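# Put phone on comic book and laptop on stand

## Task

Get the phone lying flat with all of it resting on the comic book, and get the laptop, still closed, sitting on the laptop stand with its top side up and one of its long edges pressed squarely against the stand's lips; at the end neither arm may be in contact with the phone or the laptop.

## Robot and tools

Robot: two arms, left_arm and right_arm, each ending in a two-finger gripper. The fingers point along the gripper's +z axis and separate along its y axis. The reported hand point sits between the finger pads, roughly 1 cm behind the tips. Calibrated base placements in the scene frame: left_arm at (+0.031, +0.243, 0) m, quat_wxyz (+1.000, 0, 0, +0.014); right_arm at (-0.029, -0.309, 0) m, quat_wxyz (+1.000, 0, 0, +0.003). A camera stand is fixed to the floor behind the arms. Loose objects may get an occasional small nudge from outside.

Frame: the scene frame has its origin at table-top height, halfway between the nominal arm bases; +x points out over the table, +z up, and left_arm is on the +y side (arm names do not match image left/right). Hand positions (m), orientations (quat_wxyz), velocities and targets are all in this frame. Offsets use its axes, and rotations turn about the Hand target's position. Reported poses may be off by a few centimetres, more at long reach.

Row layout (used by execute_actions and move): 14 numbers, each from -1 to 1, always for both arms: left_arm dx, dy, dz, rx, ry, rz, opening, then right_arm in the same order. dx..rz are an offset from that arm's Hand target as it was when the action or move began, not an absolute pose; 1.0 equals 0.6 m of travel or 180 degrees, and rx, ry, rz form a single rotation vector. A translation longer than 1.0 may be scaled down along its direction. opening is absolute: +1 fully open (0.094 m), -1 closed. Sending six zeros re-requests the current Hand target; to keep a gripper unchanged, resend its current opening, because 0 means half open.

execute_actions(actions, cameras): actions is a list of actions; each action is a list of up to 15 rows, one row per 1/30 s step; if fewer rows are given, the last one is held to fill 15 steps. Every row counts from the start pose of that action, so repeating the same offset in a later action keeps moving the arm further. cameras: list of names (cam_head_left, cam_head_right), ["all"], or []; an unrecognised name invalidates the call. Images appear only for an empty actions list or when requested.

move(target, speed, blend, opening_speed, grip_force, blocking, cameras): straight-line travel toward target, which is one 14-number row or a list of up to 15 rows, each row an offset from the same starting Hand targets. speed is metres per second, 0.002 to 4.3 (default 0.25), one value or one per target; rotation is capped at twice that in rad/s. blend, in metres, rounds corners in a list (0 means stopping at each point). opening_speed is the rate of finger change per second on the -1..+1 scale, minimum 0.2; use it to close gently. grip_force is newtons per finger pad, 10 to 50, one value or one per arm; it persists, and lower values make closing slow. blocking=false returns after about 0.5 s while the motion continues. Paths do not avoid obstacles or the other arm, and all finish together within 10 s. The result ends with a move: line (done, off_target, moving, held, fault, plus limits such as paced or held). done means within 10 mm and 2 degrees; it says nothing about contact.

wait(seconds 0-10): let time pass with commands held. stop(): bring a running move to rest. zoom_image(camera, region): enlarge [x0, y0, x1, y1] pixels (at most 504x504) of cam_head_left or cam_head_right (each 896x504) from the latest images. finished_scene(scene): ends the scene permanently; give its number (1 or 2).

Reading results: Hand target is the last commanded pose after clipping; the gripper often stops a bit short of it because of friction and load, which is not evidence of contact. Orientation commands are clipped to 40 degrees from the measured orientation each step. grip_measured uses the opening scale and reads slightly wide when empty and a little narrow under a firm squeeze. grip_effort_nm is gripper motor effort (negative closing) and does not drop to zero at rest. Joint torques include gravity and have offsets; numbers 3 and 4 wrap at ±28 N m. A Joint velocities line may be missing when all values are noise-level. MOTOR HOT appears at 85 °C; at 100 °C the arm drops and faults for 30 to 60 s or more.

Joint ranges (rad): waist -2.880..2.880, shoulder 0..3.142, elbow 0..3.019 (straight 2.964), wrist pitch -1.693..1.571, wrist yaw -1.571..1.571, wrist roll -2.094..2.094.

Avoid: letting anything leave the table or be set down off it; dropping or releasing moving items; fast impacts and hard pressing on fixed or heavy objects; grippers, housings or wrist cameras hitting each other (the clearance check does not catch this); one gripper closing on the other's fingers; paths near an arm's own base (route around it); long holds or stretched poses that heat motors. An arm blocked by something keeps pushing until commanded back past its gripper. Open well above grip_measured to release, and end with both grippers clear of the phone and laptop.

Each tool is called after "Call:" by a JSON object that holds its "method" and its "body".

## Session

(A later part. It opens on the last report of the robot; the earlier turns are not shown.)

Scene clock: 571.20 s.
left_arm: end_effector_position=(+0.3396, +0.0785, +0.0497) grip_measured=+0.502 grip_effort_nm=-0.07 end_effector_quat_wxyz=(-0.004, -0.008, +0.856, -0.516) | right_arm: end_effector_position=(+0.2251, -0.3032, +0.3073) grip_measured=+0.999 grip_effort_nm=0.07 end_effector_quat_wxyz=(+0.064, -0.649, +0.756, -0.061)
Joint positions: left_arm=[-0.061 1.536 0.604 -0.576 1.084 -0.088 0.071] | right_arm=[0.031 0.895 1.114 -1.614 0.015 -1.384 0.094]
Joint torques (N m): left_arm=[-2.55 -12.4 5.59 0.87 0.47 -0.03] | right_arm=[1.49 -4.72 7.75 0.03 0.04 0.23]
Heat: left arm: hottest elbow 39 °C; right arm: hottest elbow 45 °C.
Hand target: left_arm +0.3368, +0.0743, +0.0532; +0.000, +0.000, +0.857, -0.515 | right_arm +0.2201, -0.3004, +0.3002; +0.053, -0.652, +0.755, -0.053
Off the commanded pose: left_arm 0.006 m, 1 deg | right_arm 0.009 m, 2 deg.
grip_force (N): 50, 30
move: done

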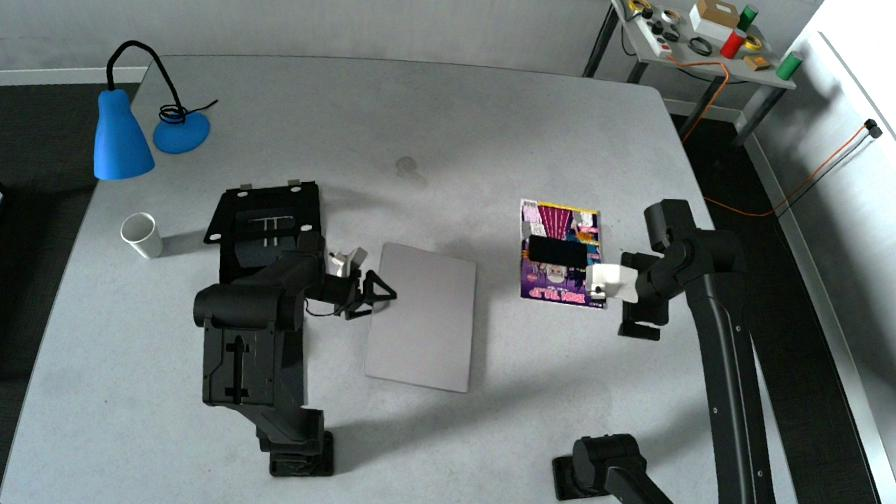

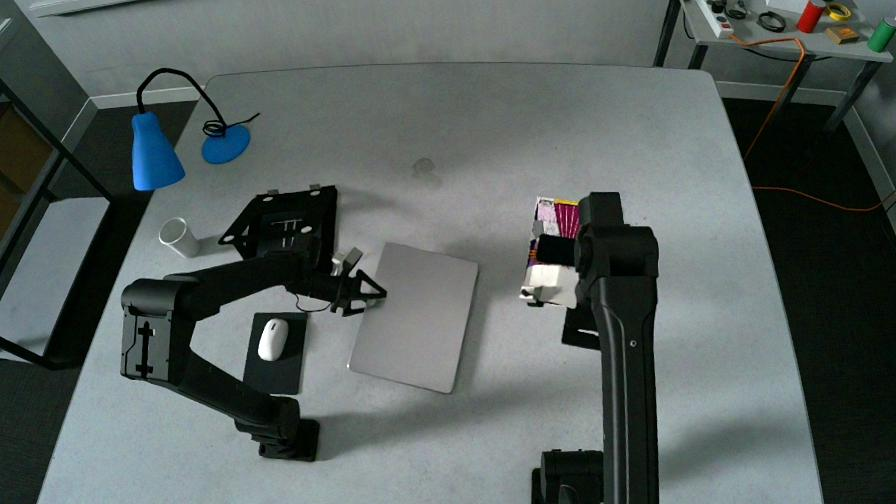

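Call:
{"method": "move", "body": {"target": [-0.025,0.0,-0.005,0,0,0,0.5, 0,0,0,0,0,0,1.0], "speed": 0.05, "cameras": ["all"]}}

Call:
{"method": "zoom_image", "body": {"camera": "cam_head_left", "region": [300, 230, 490, 400]}}

Call:
{"method": "zoom_image", "body": {"camera": "cam_head_right", "region": [300, 230, 490, 400]}}

Scene clock: 575.27 s.
left_arm: end_effector_position=(+0.3247, +0.0785, +0.0467) grip_measured=+0.502 grip_effort_nm=-0.07 end_effector_quat_wxyz=(-0.004, -0.008, +0.856, -0.516) | right_arm: end_effector_position=(+0.2251, -0.3032, +0.3073) grip_measured=+0.999 grip_effort_nm=0.07 end_effector_quat_wxyz=(+0.064, -0.649, +0.756, -0.061)
Joint positions: left_arm=[-0.063 1.511 0.561 -0.554 1.084 -0.093 0.071] | right_arm=[0.031 0.895 1.114 -1.614 0.015 -1.384 0.094]
Joint torques (N m): left_arm=[-2.43 -11.11 5.31 0.75 0.48 0] | right_arm=[1.49 -4.72 7.75 0.05 0.04 0.24]
Heat: left arm: hottest elbow 38 °C; right arm: hottest elbow 45 °C.
Hand target: left_arm +0.3218, +0.0743, +0.0502; +0.000, +0.000, +0.857, -0.515 | right_arm +0.2201, -0.3004, +0.3002; +0.053, -0.652, +0.755, -0.053
Off the commanded pose: left_arm 0.006 m, 1 deg | right_arm 0.009 m, 2 deg.
grip_force (N): 50, 30
move: done

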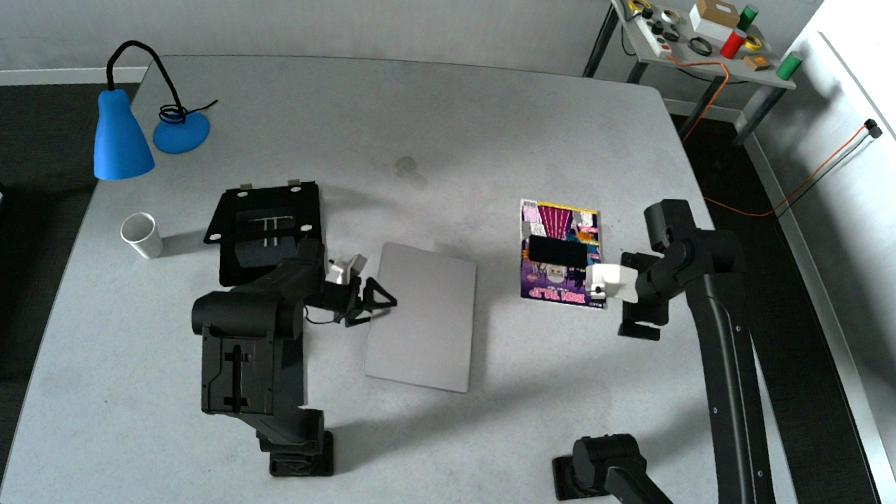

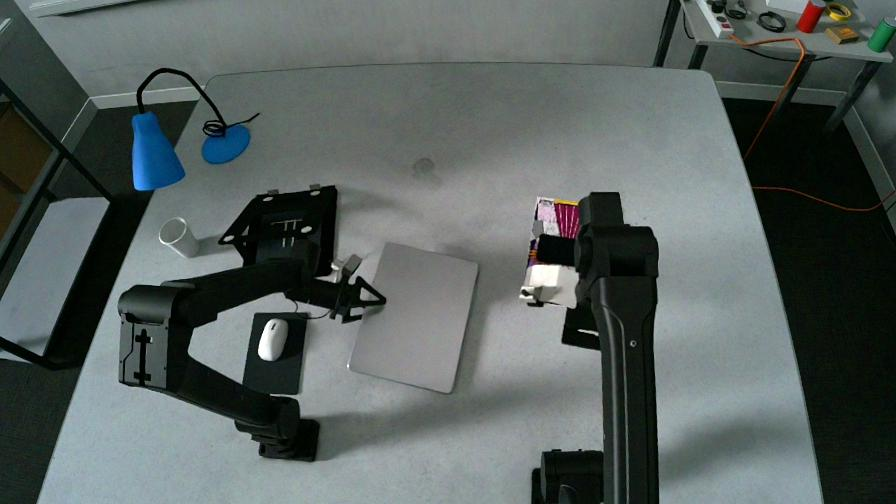

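Scaled by 2.653.

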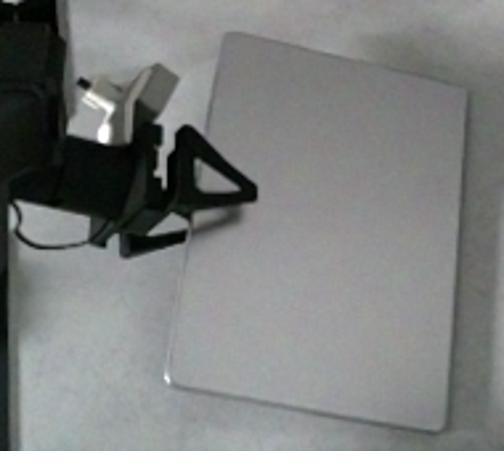

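Scaled by 2.653.

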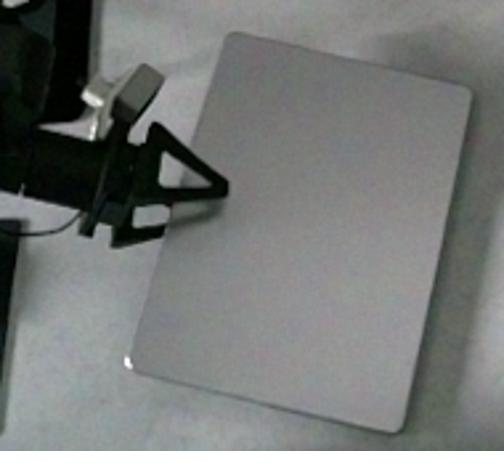

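Call:
{"method": "move", "body": {"target": [0,0,0,0,0,0,-0.8, 0,0,0,0,0,0,1.0], "opening_speed": 0.8, "grip_force": [50, 30], "cameras": ["all"]}}

Call:
{"method": "zoom_image", "body": {"camera": "cam_head_left", "region": [300, 230, 490, 400]}}

Call:
{"method": "zoom_image", "body": {"camera": "cam_head_right", "region": [300, 230, 490, 400]}}

Scene clock: 585.03 s.
left_arm: end_effector_position=(+0.3234, +0.0783, +0.0460) grip_measured=-0.522 grip_effort_nm=-1.00 end_effector_quat_wxyz=(+0.004, +0.004, +0.856, -0.518) | right_arm: end_effector_position=(+0.2251, -0.3032, +0.3073) grip_measured=+0.999 grip_effort_nm=0.07 end_effector_quat_wxyz=(+0.064, -0.649, +0.756, -0.061)
Joint positions: left_arm=[-0.063 1.511 0.555 -0.544 1.087 -0.068 0.022] | right_arm=[0.031 0.895 1.114 -1.614 0.015 -1.384 0.094]
Joint torques (N m): left_arm=[-2.67 -11.11 5.86 0.31 0.33 -0.26] | right_arm=[1.49 -4.78 7.73 0.06 0.05 0.24]
Heat: left arm: hottest elbow 38 °C; right arm: hottest elbow 45 °C.
Hand target: left_arm +0.3218, +0.0743, +0.0503; +0.000, +0.000, +0.857, -0.516 | right_arm +0.2201, -0.3004, +0.3002; +0.053, -0.652, +0.755, -0.053
Off the commanded pose: left_arm 0.006 m, 1 deg | right_arm 0.009 m, 2 deg.
grip_force (N): 50, 30
move: done

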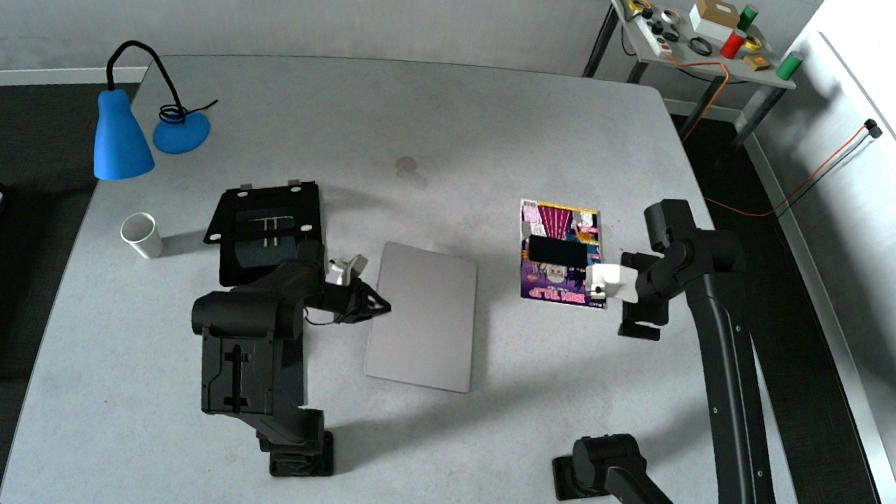

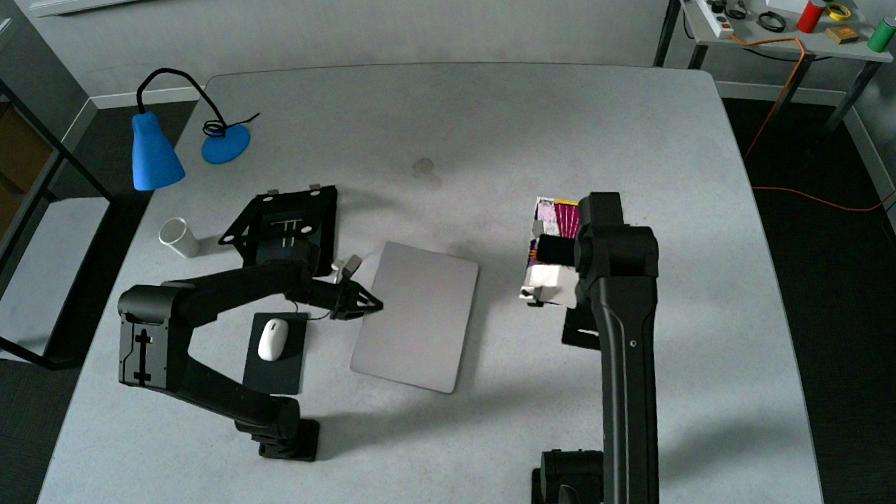

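Scaled by 2.653.

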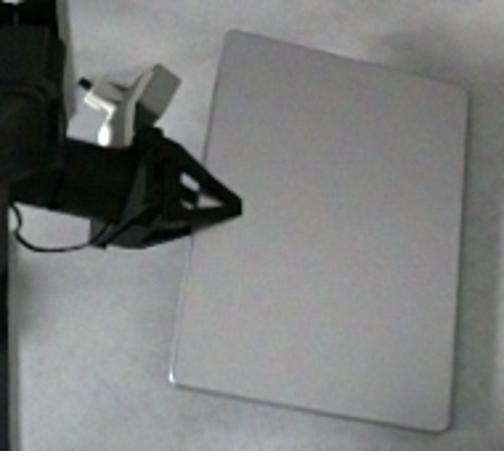

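Scaled by 2.653.

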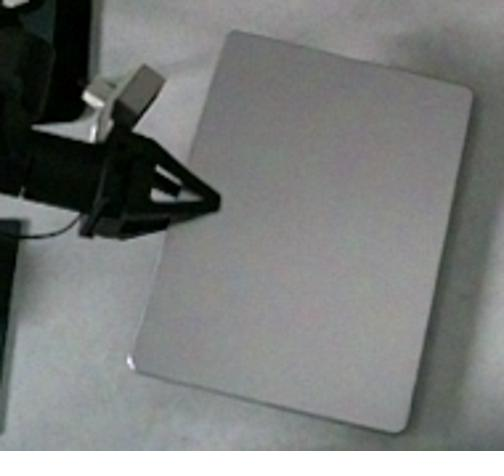

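Call:
{"method": "move", "body": {"target": [0,-0.058,0.2167,0.0944,0,0,-0.8, 0,0,0,0,0,0,1.0], "speed": 0.12, "cameras": ["all"]}}

Call:
{"method": "zoom_image", "body": {"camera": "cam_head_left", "region": [190, 170, 490, 400]}}

Call:
{"method": "zoom_image", "body": {"camera": "cam_head_right", "region": [190, 170, 490, 400]}}

Scene clock: 612.13 s.
left_arm: end_effector_position=(+0.2940, +0.0484, +0.1361) grip_measured=-0.614 grip_effort_nm=-1.00 end_effector_quat_wxyz=(-0.033, +0.004, +0.927, -0.374) | right_arm: end_effector_position=(+0.2251, -0.3032, +0.3073) grip_measured=+0.999 grip_effort_nm=0.07 end_effector_quat_wxyz=(+0.064, -0.649, +0.756, -0.061)
Joint positions: left_arm=[-0.29 1.153 0.692 -0.947 0.755 -0.317 0.018] | right_arm=[0.031 0.895 1.114 -1.614 0.015 -1.384 0.094]
Joint torques (N m): left_arm=[-1.32 -10.64 17.83 -0.2 0.39 -0.51] | right_arm=[1.49 -4.78 7.72 0.05 0.04 0.23]
Heat: left arm: hottest elbow 38 °C; right arm: hottest elbow 45 °C.
Hand target: left_arm +0.3218, +0.0395, +0.1802; +0.000, +0.000, +0.924, -0.383 | right_arm +0.2201, -0.3004, +0.3002; +0.053, -0.652, +0.755, -0.053
Off the commanded pose: left_arm 0.053 m, 4 deg | right_arm 0.009 m, 2 deg.
grip_force (N): 50, 30
move: off_target (left_arm)

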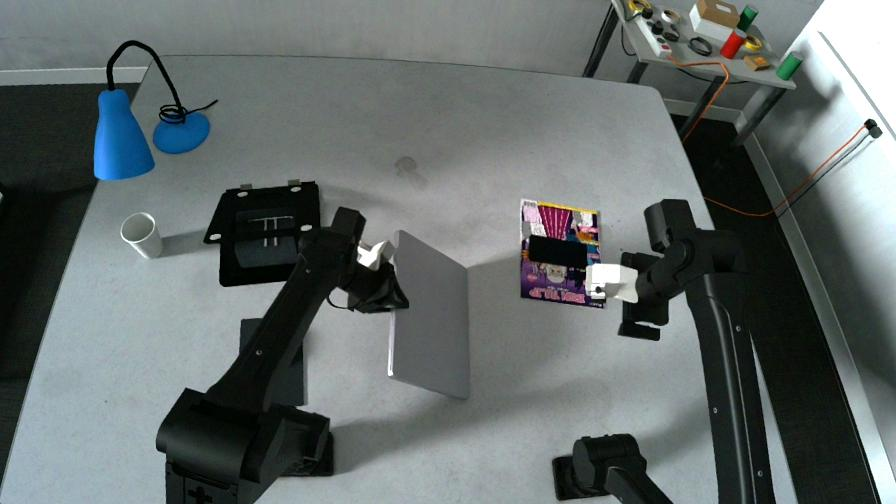

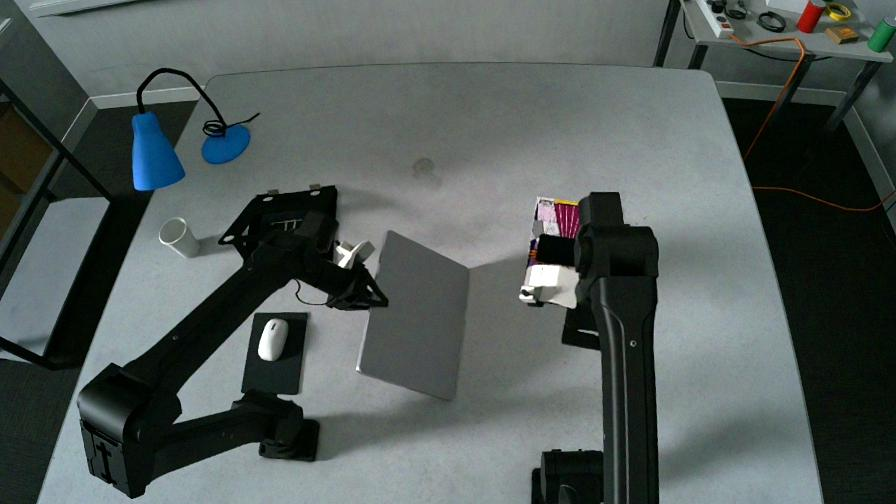

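Scaled by 1.680.

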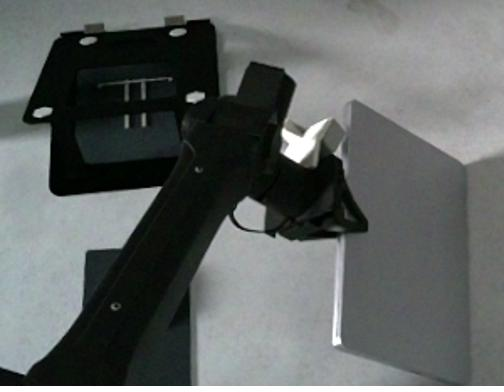

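Scaled by 1.680.

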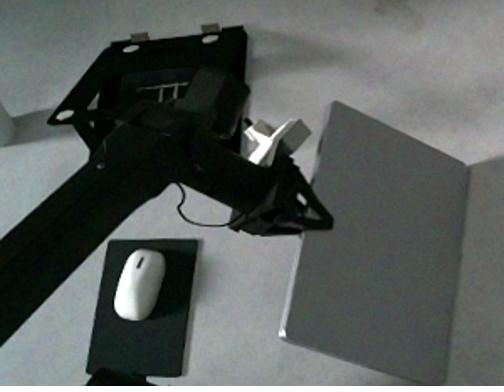

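Call:
{"method": "move", "body": {"target": [0.02,0.02,0.4,0.03,0,0,-0.8, 0,0,0,0,0,0,1.0], "speed": 0.15, "cameras": ["all"]}}

Call:
{"method": "zoom_image", "body": {"camera": "cam_head_left", "region": [190, 170, 490, 400]}}

Scene clock: 620.90 s.
left_arm: end_effector_position=(+0.3181, +0.0607, +0.3353) grip_measured=-0.633 grip_effort_nm=-1.01 end_effector_quat_wxyz=(-0.083, -0.034, +0.952, -0.292) | right_arm: end_effector_position=(+0.2251, -0.3032, +0.3073) grip_measured=+0.999 grip_effort_nm=0.07 end_effector_quat_wxyz=(+0.064, -0.649, +0.756, -0.061)
Joint positions: left_arm=[-0.292 1.185 1.301 -1.672 0.616 -0.34 0.017] | right_arm=[0.031 0.895 1.114 -1.614 0.015 -1.384 0.094]
Joint torques (N m): left_arm=[-1.03 -13.33 24.38 0.13 2.14 0.18] | right_arm=[1.44 -4.78 7.75 0.05 0.03 0.23]
Heat: left arm: hottest elbow 41 °C; right arm: hottest elbow 45 °C.
Hand target: left_arm +0.3338, +0.0514, +0.4202; +0.000, +0.000, +0.941, -0.339 | right_arm +0.2201, -0.3004, +0.3002; +0.053, -0.652, +0.755, -0.053
Off the commanded pose: left_arm 0.087 m, 12 deg | right_arm 0.009 m, 2 deg.
joint sent to its limit (left arm) — joint 4 (wrist pitch), lower limit. The joint targets are off in position, not in orientation.
grip_force (N): 50, 30
move: off_target (left_arm)

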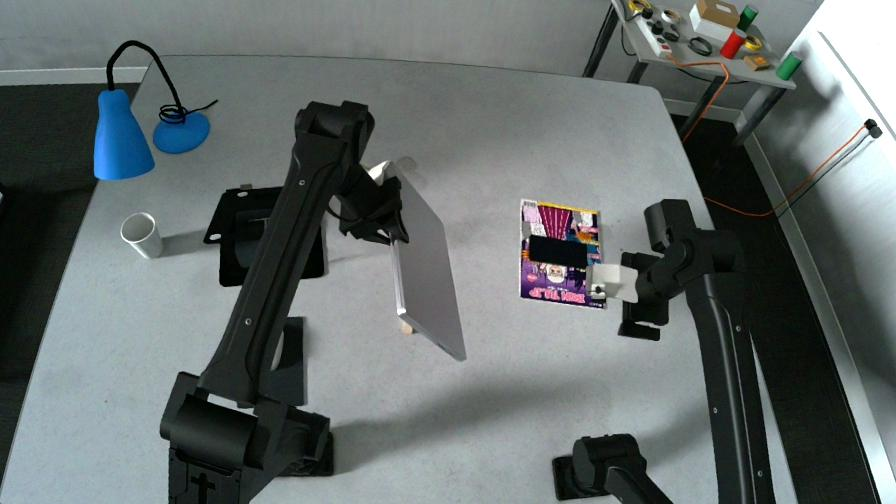

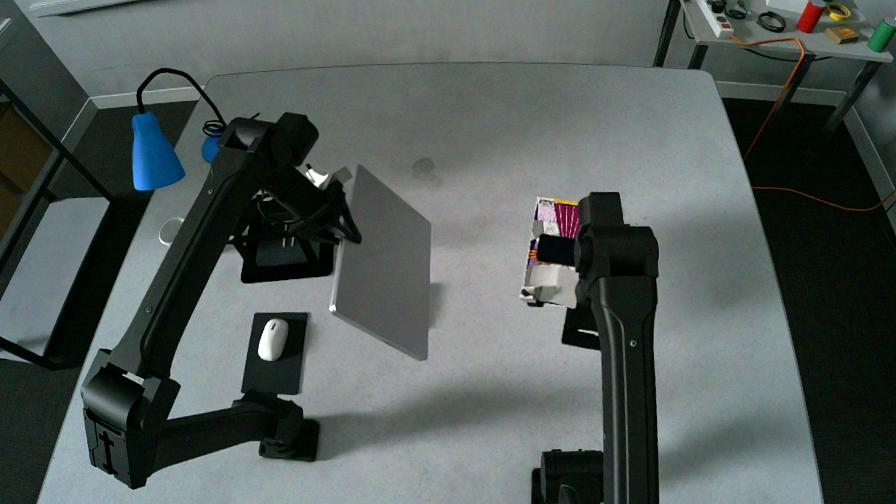

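Scaled by 1.680.

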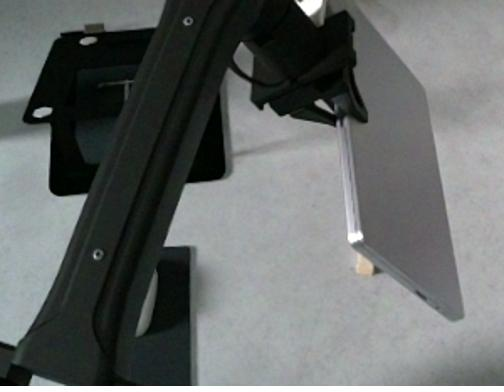

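Call:
{"method": "zoom_image", "body": {"camera": "cam_head_left", "region": [190, 170, 340, 300]}}

Call:
{"method": "zoom_image", "body": {"camera": "cam_head_right", "region": [210, 170, 360, 300]}}

Scaled by 3.360.

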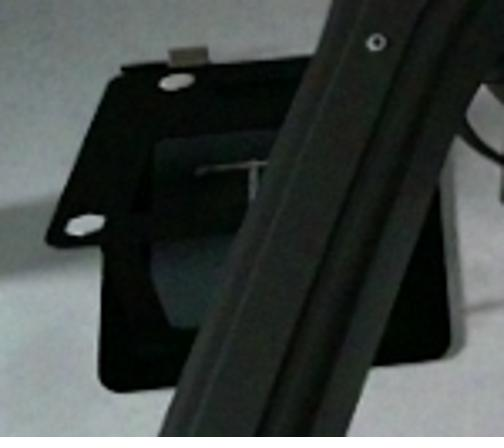

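Scaled by 3.360.

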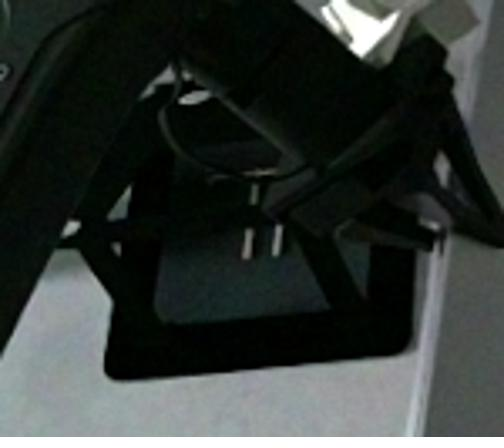

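Call:
{"method": "move", "body": {"target": [-0.025,0.25,0.10,0,0,0.572,-0.8, 0,0,0,0,0,0,1.0], "speed": 0.25, "cameras": ["all"]}}

Scene clock: 654.30 s.
left_arm: end_effector_position=(+0.3108, +0.2036, +0.3962) grip_measured=-0.634 grip_effort_nm=-1.01 end_effector_quat_wxyz=(-0.220, +0.747, -0.616, +0.120) | right_arm: end_effector_position=(+0.2251, -0.3032, +0.3073) grip_measured=+0.999 grip_effort_nm=0.07 end_effector_quat_wxyz=(+0.064, -0.649, +0.756, -0.061)
Joint positions: left_arm=[-0.362 0.883 1.288 -1.578 -0.323 -2.031 0.017] | right_arm=[0.031 0.895 1.114 -1.614 0.015 -1.384 0.094]
Joint torques (N m): left_arm=[-2.67 -8.06 23.35 2 -1.35 -0.04] | right_arm=[1.38 -4.72 7.75 0.05 0.04 0.23]
Motor temperatures (°C): left_arm=[22 27 56 24 34 24 28] | right_arm=[26 33 45 25 24 23 25]
Heat: left arm: hottest elbow 56 °C; right arm: hottest elbow 45 °C.
Hand target: left_arm +0.3187, +0.2015, +0.4804; -0.266, +0.736, -0.586, +0.211 | right_arm +0.2201, -0.3004, +0.3002; +0.053, -0.652, +0.755, -0.053
Off the commanded pose: left_arm 0.084 m, 12 deg | right_arm 0.009 m, 2 deg.
grip_force (N): 50, 30
move: off_target (left_arm)

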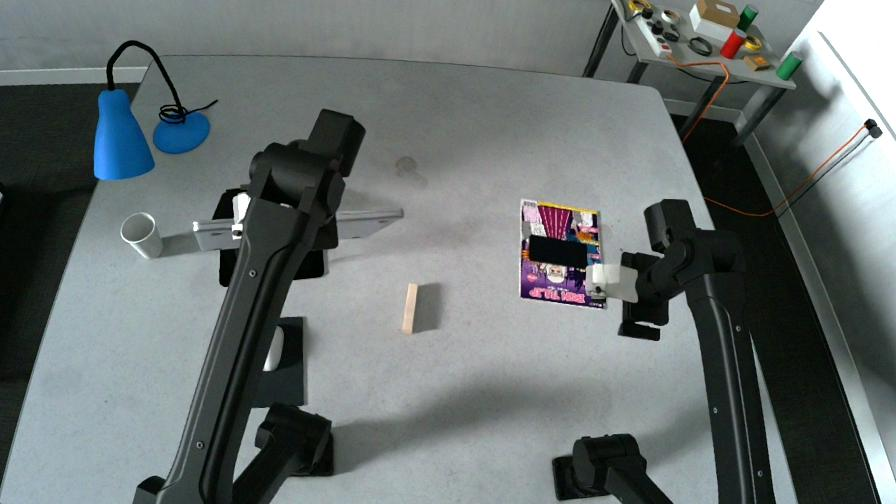

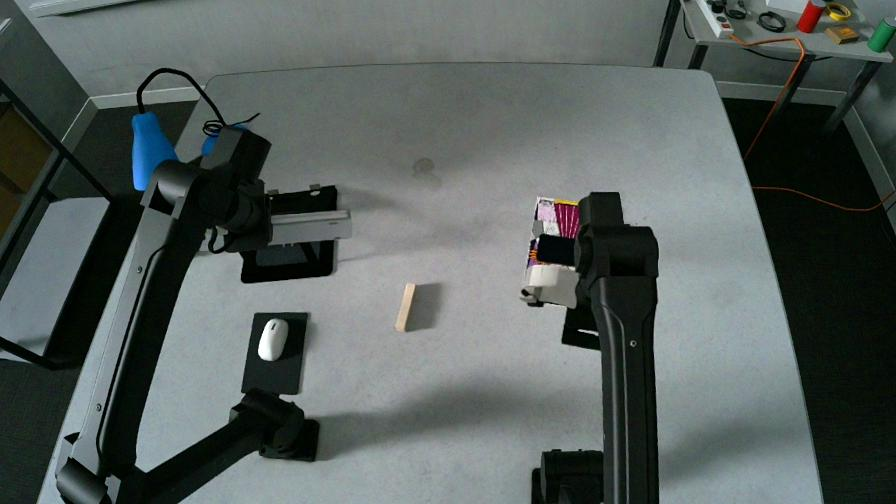

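Call:
{"method": "move", "body": {"target": [0.0,0.235,0.0,0,0,0,-0.8, 0,0,0,0,0,0,1.0], "speed": 0.2, "cameras": ["all"]}}

Call:
{"method": "zoom_image", "body": {"camera": "cam_head_left", "region": [120, 100, 400, 310]}}

Call:
{"method": "zoom_image", "body": {"camera": "cam_head_right", "region": [120, 100, 400, 310]}}

Scene clock: 671.57 s.
left_arm: end_effector_position=(+0.3062, +0.3340, +0.3934) grip_measured=-0.634 grip_effort_nm=-1.01 end_effector_quat_wxyz=(-0.165, +0.767, -0.602, +0.151) | right_arm: end_effector_position=(+0.2251, -0.3032, +0.3073) grip_measured=+0.999 grip_effort_nm=0.07 end_effector_quat_wxyz=(+0.064, -0.649, +0.756, -0.061)
Joint positions: left_arm=[0.348 0.881 1.288 -1.536 0.092 -1.455 0.017] | right_arm=[0.031 0.895 1.114 -1.614 0.015 -1.384 0.094]
Joint torques (N m): left_arm=[-0.15 -8.7 22.49 3.14 0.27 0.21] | right_arm=[1.49 -4.72 7.73 0.06 0.04 0.23]
Heat: left arm: hottest elbow 54 °C; right arm: hottest elbow 45 °C.
Hand target: left_arm +0.3187, +0.3425, +0.4803; -0.266, +0.736, -0.586, +0.211 | right_arm +0.2201, -0.3004, +0.3002; +0.053, -0.652, +0.755, -0.053
Off the commanded pose: left_arm 0.088 m, 14 deg | right_arm 0.009 m, 2 deg.
grip_force (N): 50, 30
move: off_target (left_arm)

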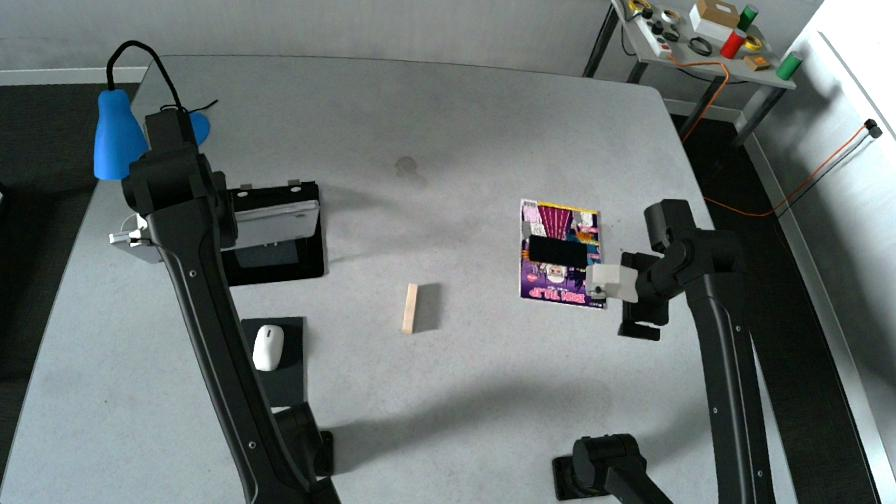

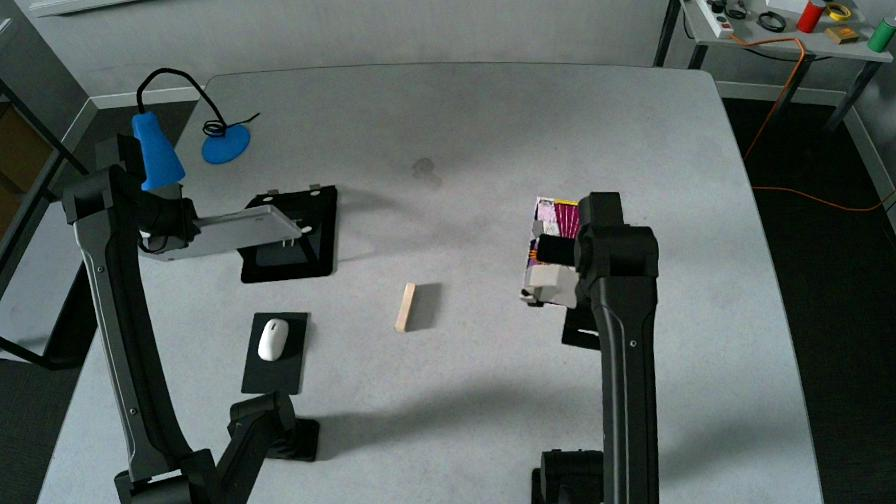

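Scaled by 1.800.

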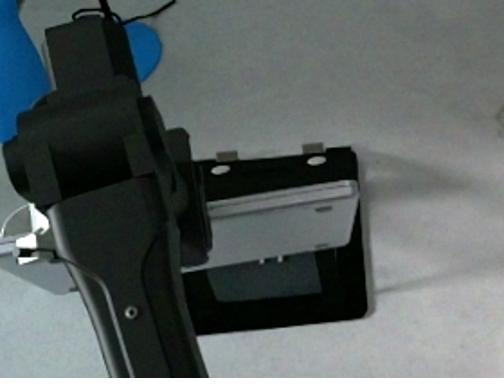

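Scaled by 1.800.

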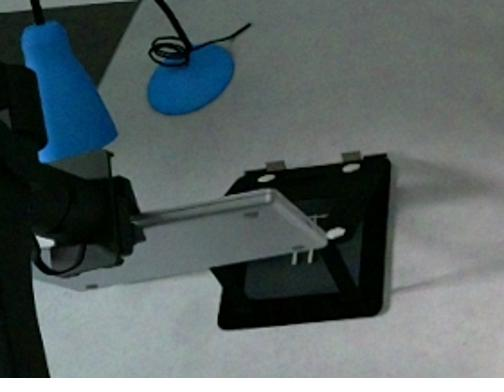

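Call:
{"method": "move", "body": {"target": [0.2,0.0,-0.1,0.0212,-0.092,0,-0.8, 0,0,0,0,0,0,1.0], "speed": 0.13, "cameras": ["all"]}}

Call:
{"method": "zoom_image", "body": {"camera": "cam_head_left", "region": [120, 100, 400, 310]}}

Call:
{"method": "zoom_image", "body": {"camera": "cam_head_right", "region": [120, 100, 400, 310]}}

Scene clock: 691.87 s.
left_arm: end_effector_position=(+0.4203, +0.3434, +0.3343) grip_measured=-0.634 grip_effort_nm=-1.01 end_effector_quat_wxyz=(-0.282, +0.733, -0.576, +0.226) | right_arm: end_effector_position=(+0.2251, -0.3032, +0.3073) grip_measured=+0.999 grip_effort_nm=0.07 end_effector_quat_wxyz=(+0.064, -0.649, +0.756, -0.061)
Joint positions: left_arm=[0.236 0.946 1.051 -0.936 0.024 -1.555 0.017] | right_arm=[0.031 0.895 1.114 -1.614 0.015 -1.384 0.094]
Joint torques (N m): left_arm=[-2.37 -12.4 17.91 5.31 -0.16 -0.02] | right_arm=[1.49 -4.84 7.73 0.08 0.04 0.24]
Heat: left arm: hottest elbow 54 °C; right arm: hottest elbow 45 °C.
Hand target: left_arm +0.4387, +0.3425, +0.4202; -0.371, +0.689, -0.548, +0.295 | right_arm +0.2201, -0.3004, +0.3002; +0.053, -0.652, +0.755, -0.053
Off the commanded pose: left_arm 0.088 m, 14 deg | right_arm 0.009 m, 2 deg.
grip_force (N): 50, 30
move: off_target (left_arm)

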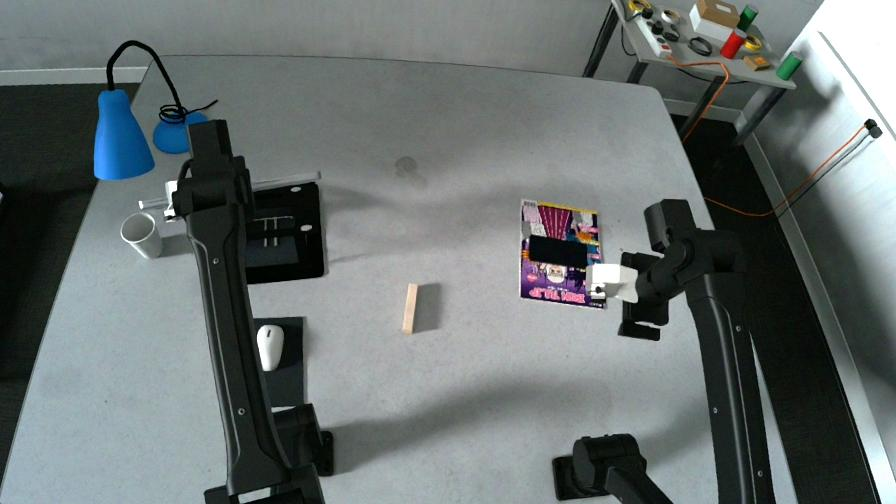

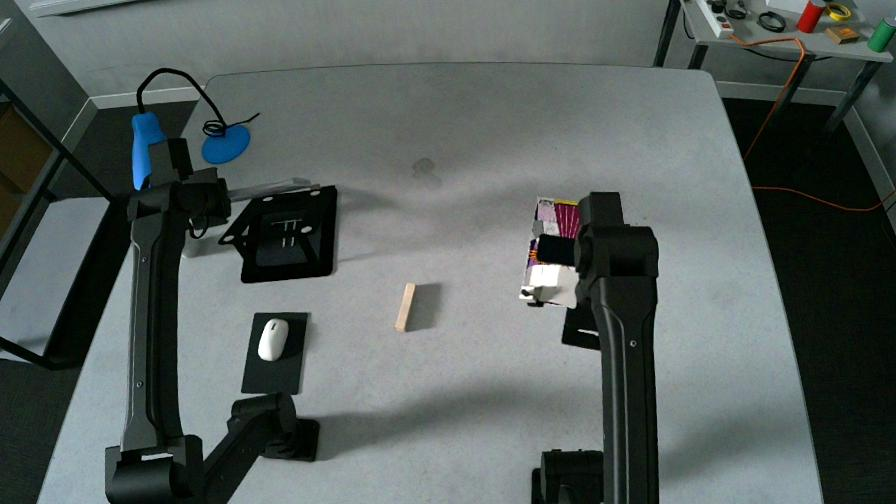

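Scaled by 1.800.

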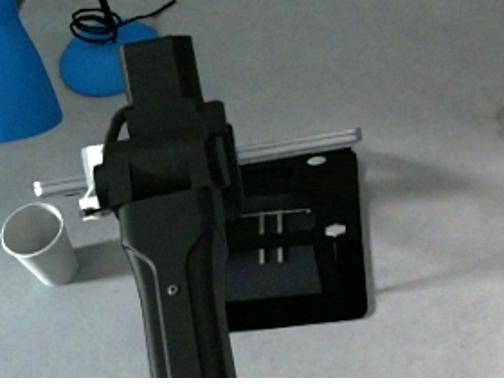

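Scaled by 1.800.

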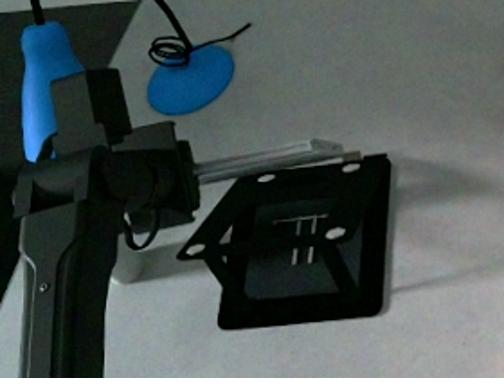

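Call:
{"method": "move", "body": {"target": [0.037,0.0,-0.18,0.0325,-0.0457,-0.0032,-0.8, 0,0,0,0,0,0,1.0], "speed": 0.1, "cameras": ["all"]}}

Call:
{"method": "zoom_image", "body": {"camera": "cam_head_left", "region": [120, 120, 370, 310]}}

Call:
{"method": "zoom_image", "body": {"camera": "cam_head_right", "region": [120, 120, 370, 310]}}

Scene clock: 754.90 s.
left_arm: end_effector_position=(+0.4304, +0.3407, +0.2197) grip_measured=-0.634 grip_effort_nm=-1.01 end_effector_quat_wxyz=(-0.350, +0.702, -0.567, +0.252) | right_arm: end_effector_position=(+0.2251, -0.3032, +0.3073) grip_measured=+0.999 grip_effort_nm=0.07 end_effector_quat_wxyz=(+0.064, -0.649, +0.756, -0.061)
Joint positions: left_arm=[0.2 0.93 0.667 -0.417 -0.031 -1.539 0.017] | right_arm=[0.031 0.895 1.114 -1.614 0.015 -1.384 0.094]
Joint torques (N m): left_arm=[-2.37 -12.04 17.52 5.91 -0.33 0.31] | right_arm=[1.49 -4.72 7.75 0.06 0.04 0.23]
Motor temperatures (°C): left_arm=[22 27 53 25 28 23 29] | right_arm=[26 33 44 25 24 23 25]
Heat: left arm: hottest elbow 53 °C; right arm: hottest elbow 44 °C.
Hand target: left_arm +0.4610, +0.3426, +0.3122; -0.443, +0.643, -0.538, +0.318 | right_arm +0.2201, -0.3004, +0.3002; +0.053, -0.652, +0.755, -0.053
Off the commanded pose: left_arm 0.097 m, 15 deg | right_arm 0.009 m, 2 deg.
grip_force (N): 50, 30
move: off_target (left_arm)

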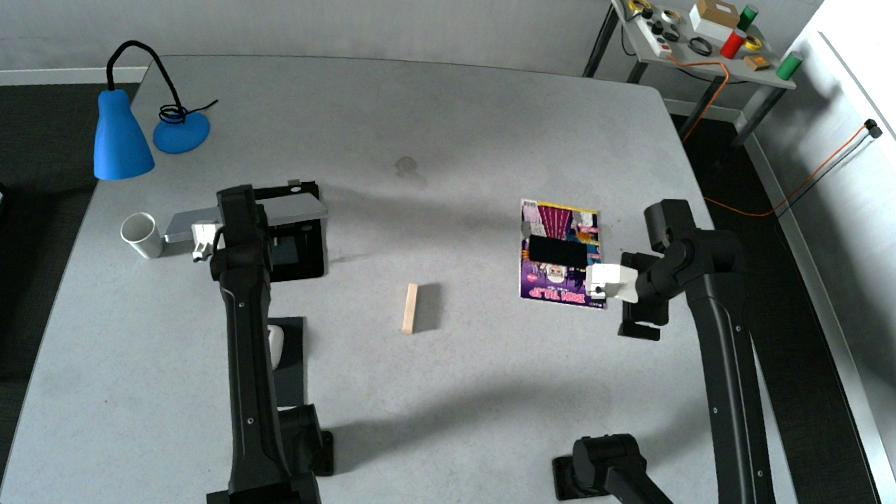

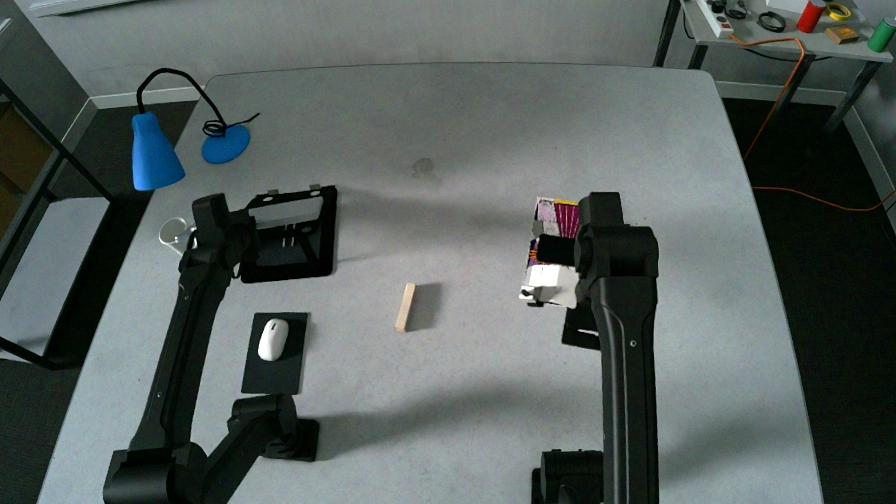

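Scaled by 2.016.

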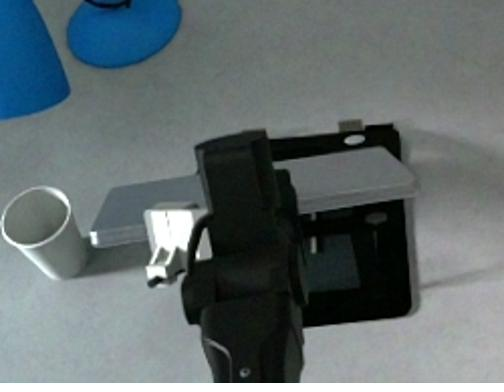

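Scaled by 2.016.

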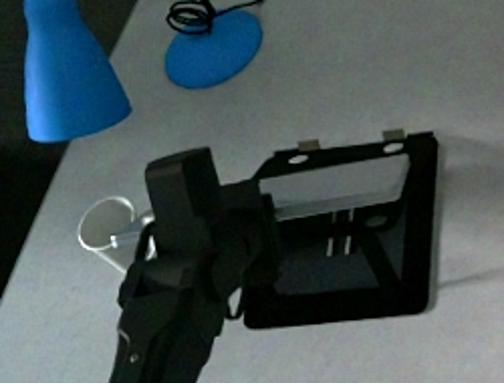

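Call:
{"method": "zoom_image", "body": {"camera": "cam_head_left", "region": [155, 180, 245, 260]}}

Call:
{"method": "zoom_image", "body": {"camera": "cam_head_left", "region": [245, 170, 335, 250]}}

Call:
{"method": "zoom_image", "body": {"camera": "cam_head_right", "region": [245, 175, 345, 265]}}

Call:
{"method": "zoom_image", "body": {"camera": "cam_head_right", "region": [155, 195, 225, 265]}}

Scaled by 5.600.

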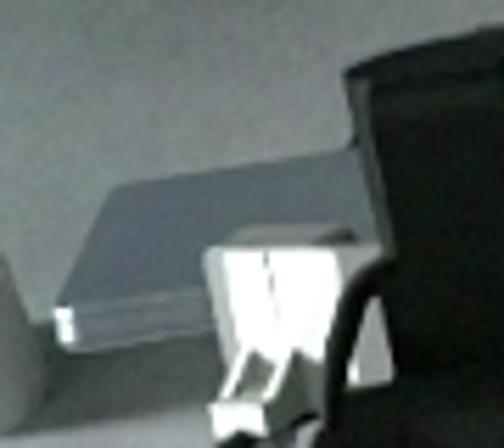

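Scaled by 5.600.

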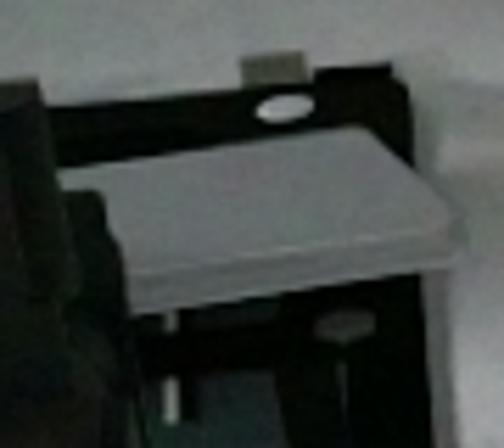

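Scaled by 5.040.

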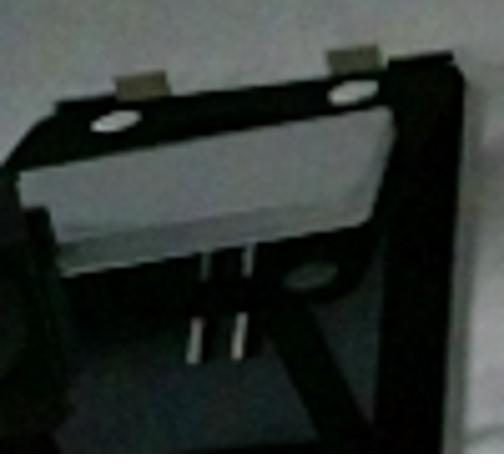

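Scaled by 7.200.

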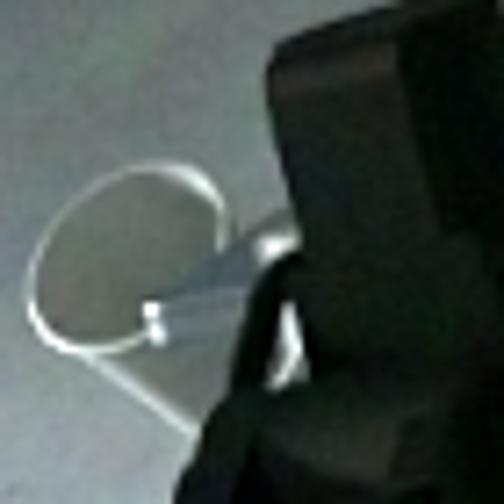

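Call:
{"method": "move", "body": {"target": [0.02,0.007,-0.03,-0.0456,-0.0594,-0.0671,-0.8, 0,0,0,0,0,0,1.0], "speed": 0.1, "cameras": ["all"]}}

Call:
{"method": "zoom_image", "body": {"camera": "cam_head_left", "region": [155, 170, 335, 260]}}

Call:
{"method": "zoom_image", "body": {"camera": "cam_head_right", "region": [155, 175, 345, 265]}}

Scene clock: 807.17 s.
left_arm: end_effector_position=(+0.4431, +0.3325, +0.1981) grip_measured=-0.634 grip_effort_nm=-1.01 end_effector_quat_wxyz=(-0.312, +0.651, -0.564, +0.401) | right_arm: end_effector_position=(+0.2251, -0.3032, +0.3073) grip_measured=+0.999 grip_effort_nm=0.07 end_effector_quat_wxyz=(+0.064, -0.649, +0.756, -0.061)
Joint positions: left_arm=[0.333 0.986 0.544 -0.101 0.36 -1.558 0.017] | right_arm=[0.031 0.895 1.114 -1.614 0.015 -1.384 0.094]
Joint torques (N m): left_arm=[-0.73 -11.69 17.25 6.48 0.74 0.02] | right_arm=[1.55 -4.78 7.73 0.05 0.04 0.23]
Heat: left arm: hottest elbow 54 °C; right arm: hottest elbow 44 °C.
Hand target: left_arm +0.4730, +0.3467, +0.2944; -0.408, +0.581, -0.535, +0.458 | right_arm +0.2201, -0.3004, +0.3002; +0.053, -0.652, +0.755, -0.053
Off the commanded pose: left_arm 0.102 m, 16 deg | right_arm 0.009 m, 2 deg.
grip_force (N): 50, 30
move: off_target (left_arm)

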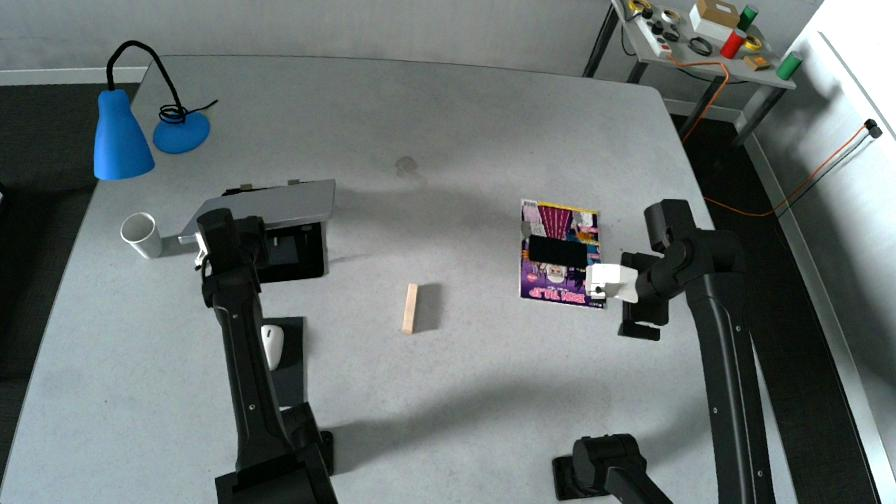

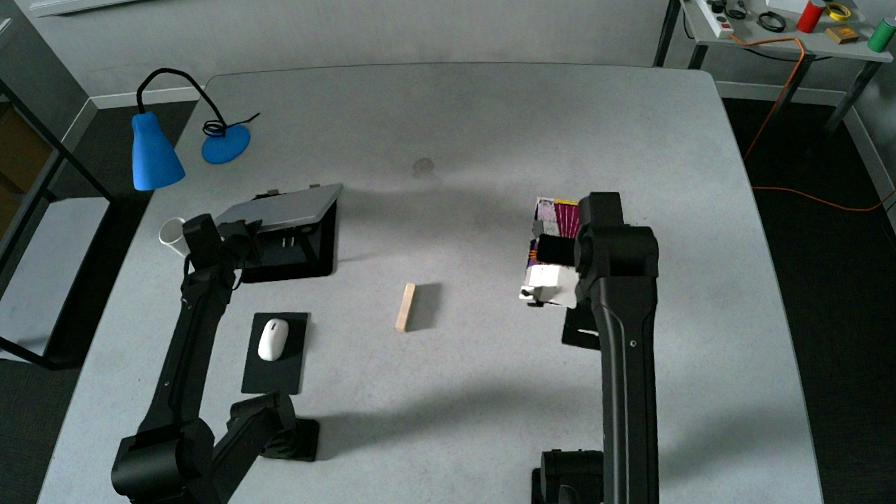

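Scaled by 2.800.

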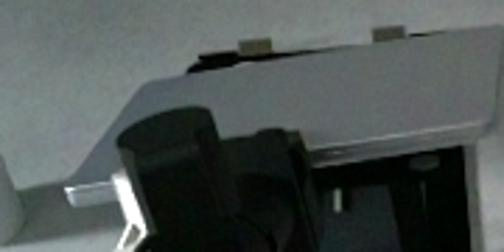

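Scaled by 2.653.

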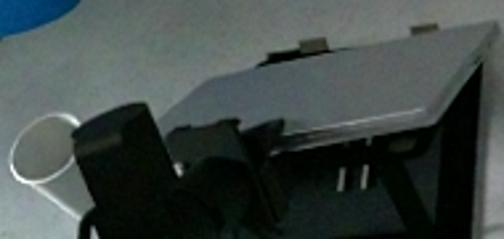

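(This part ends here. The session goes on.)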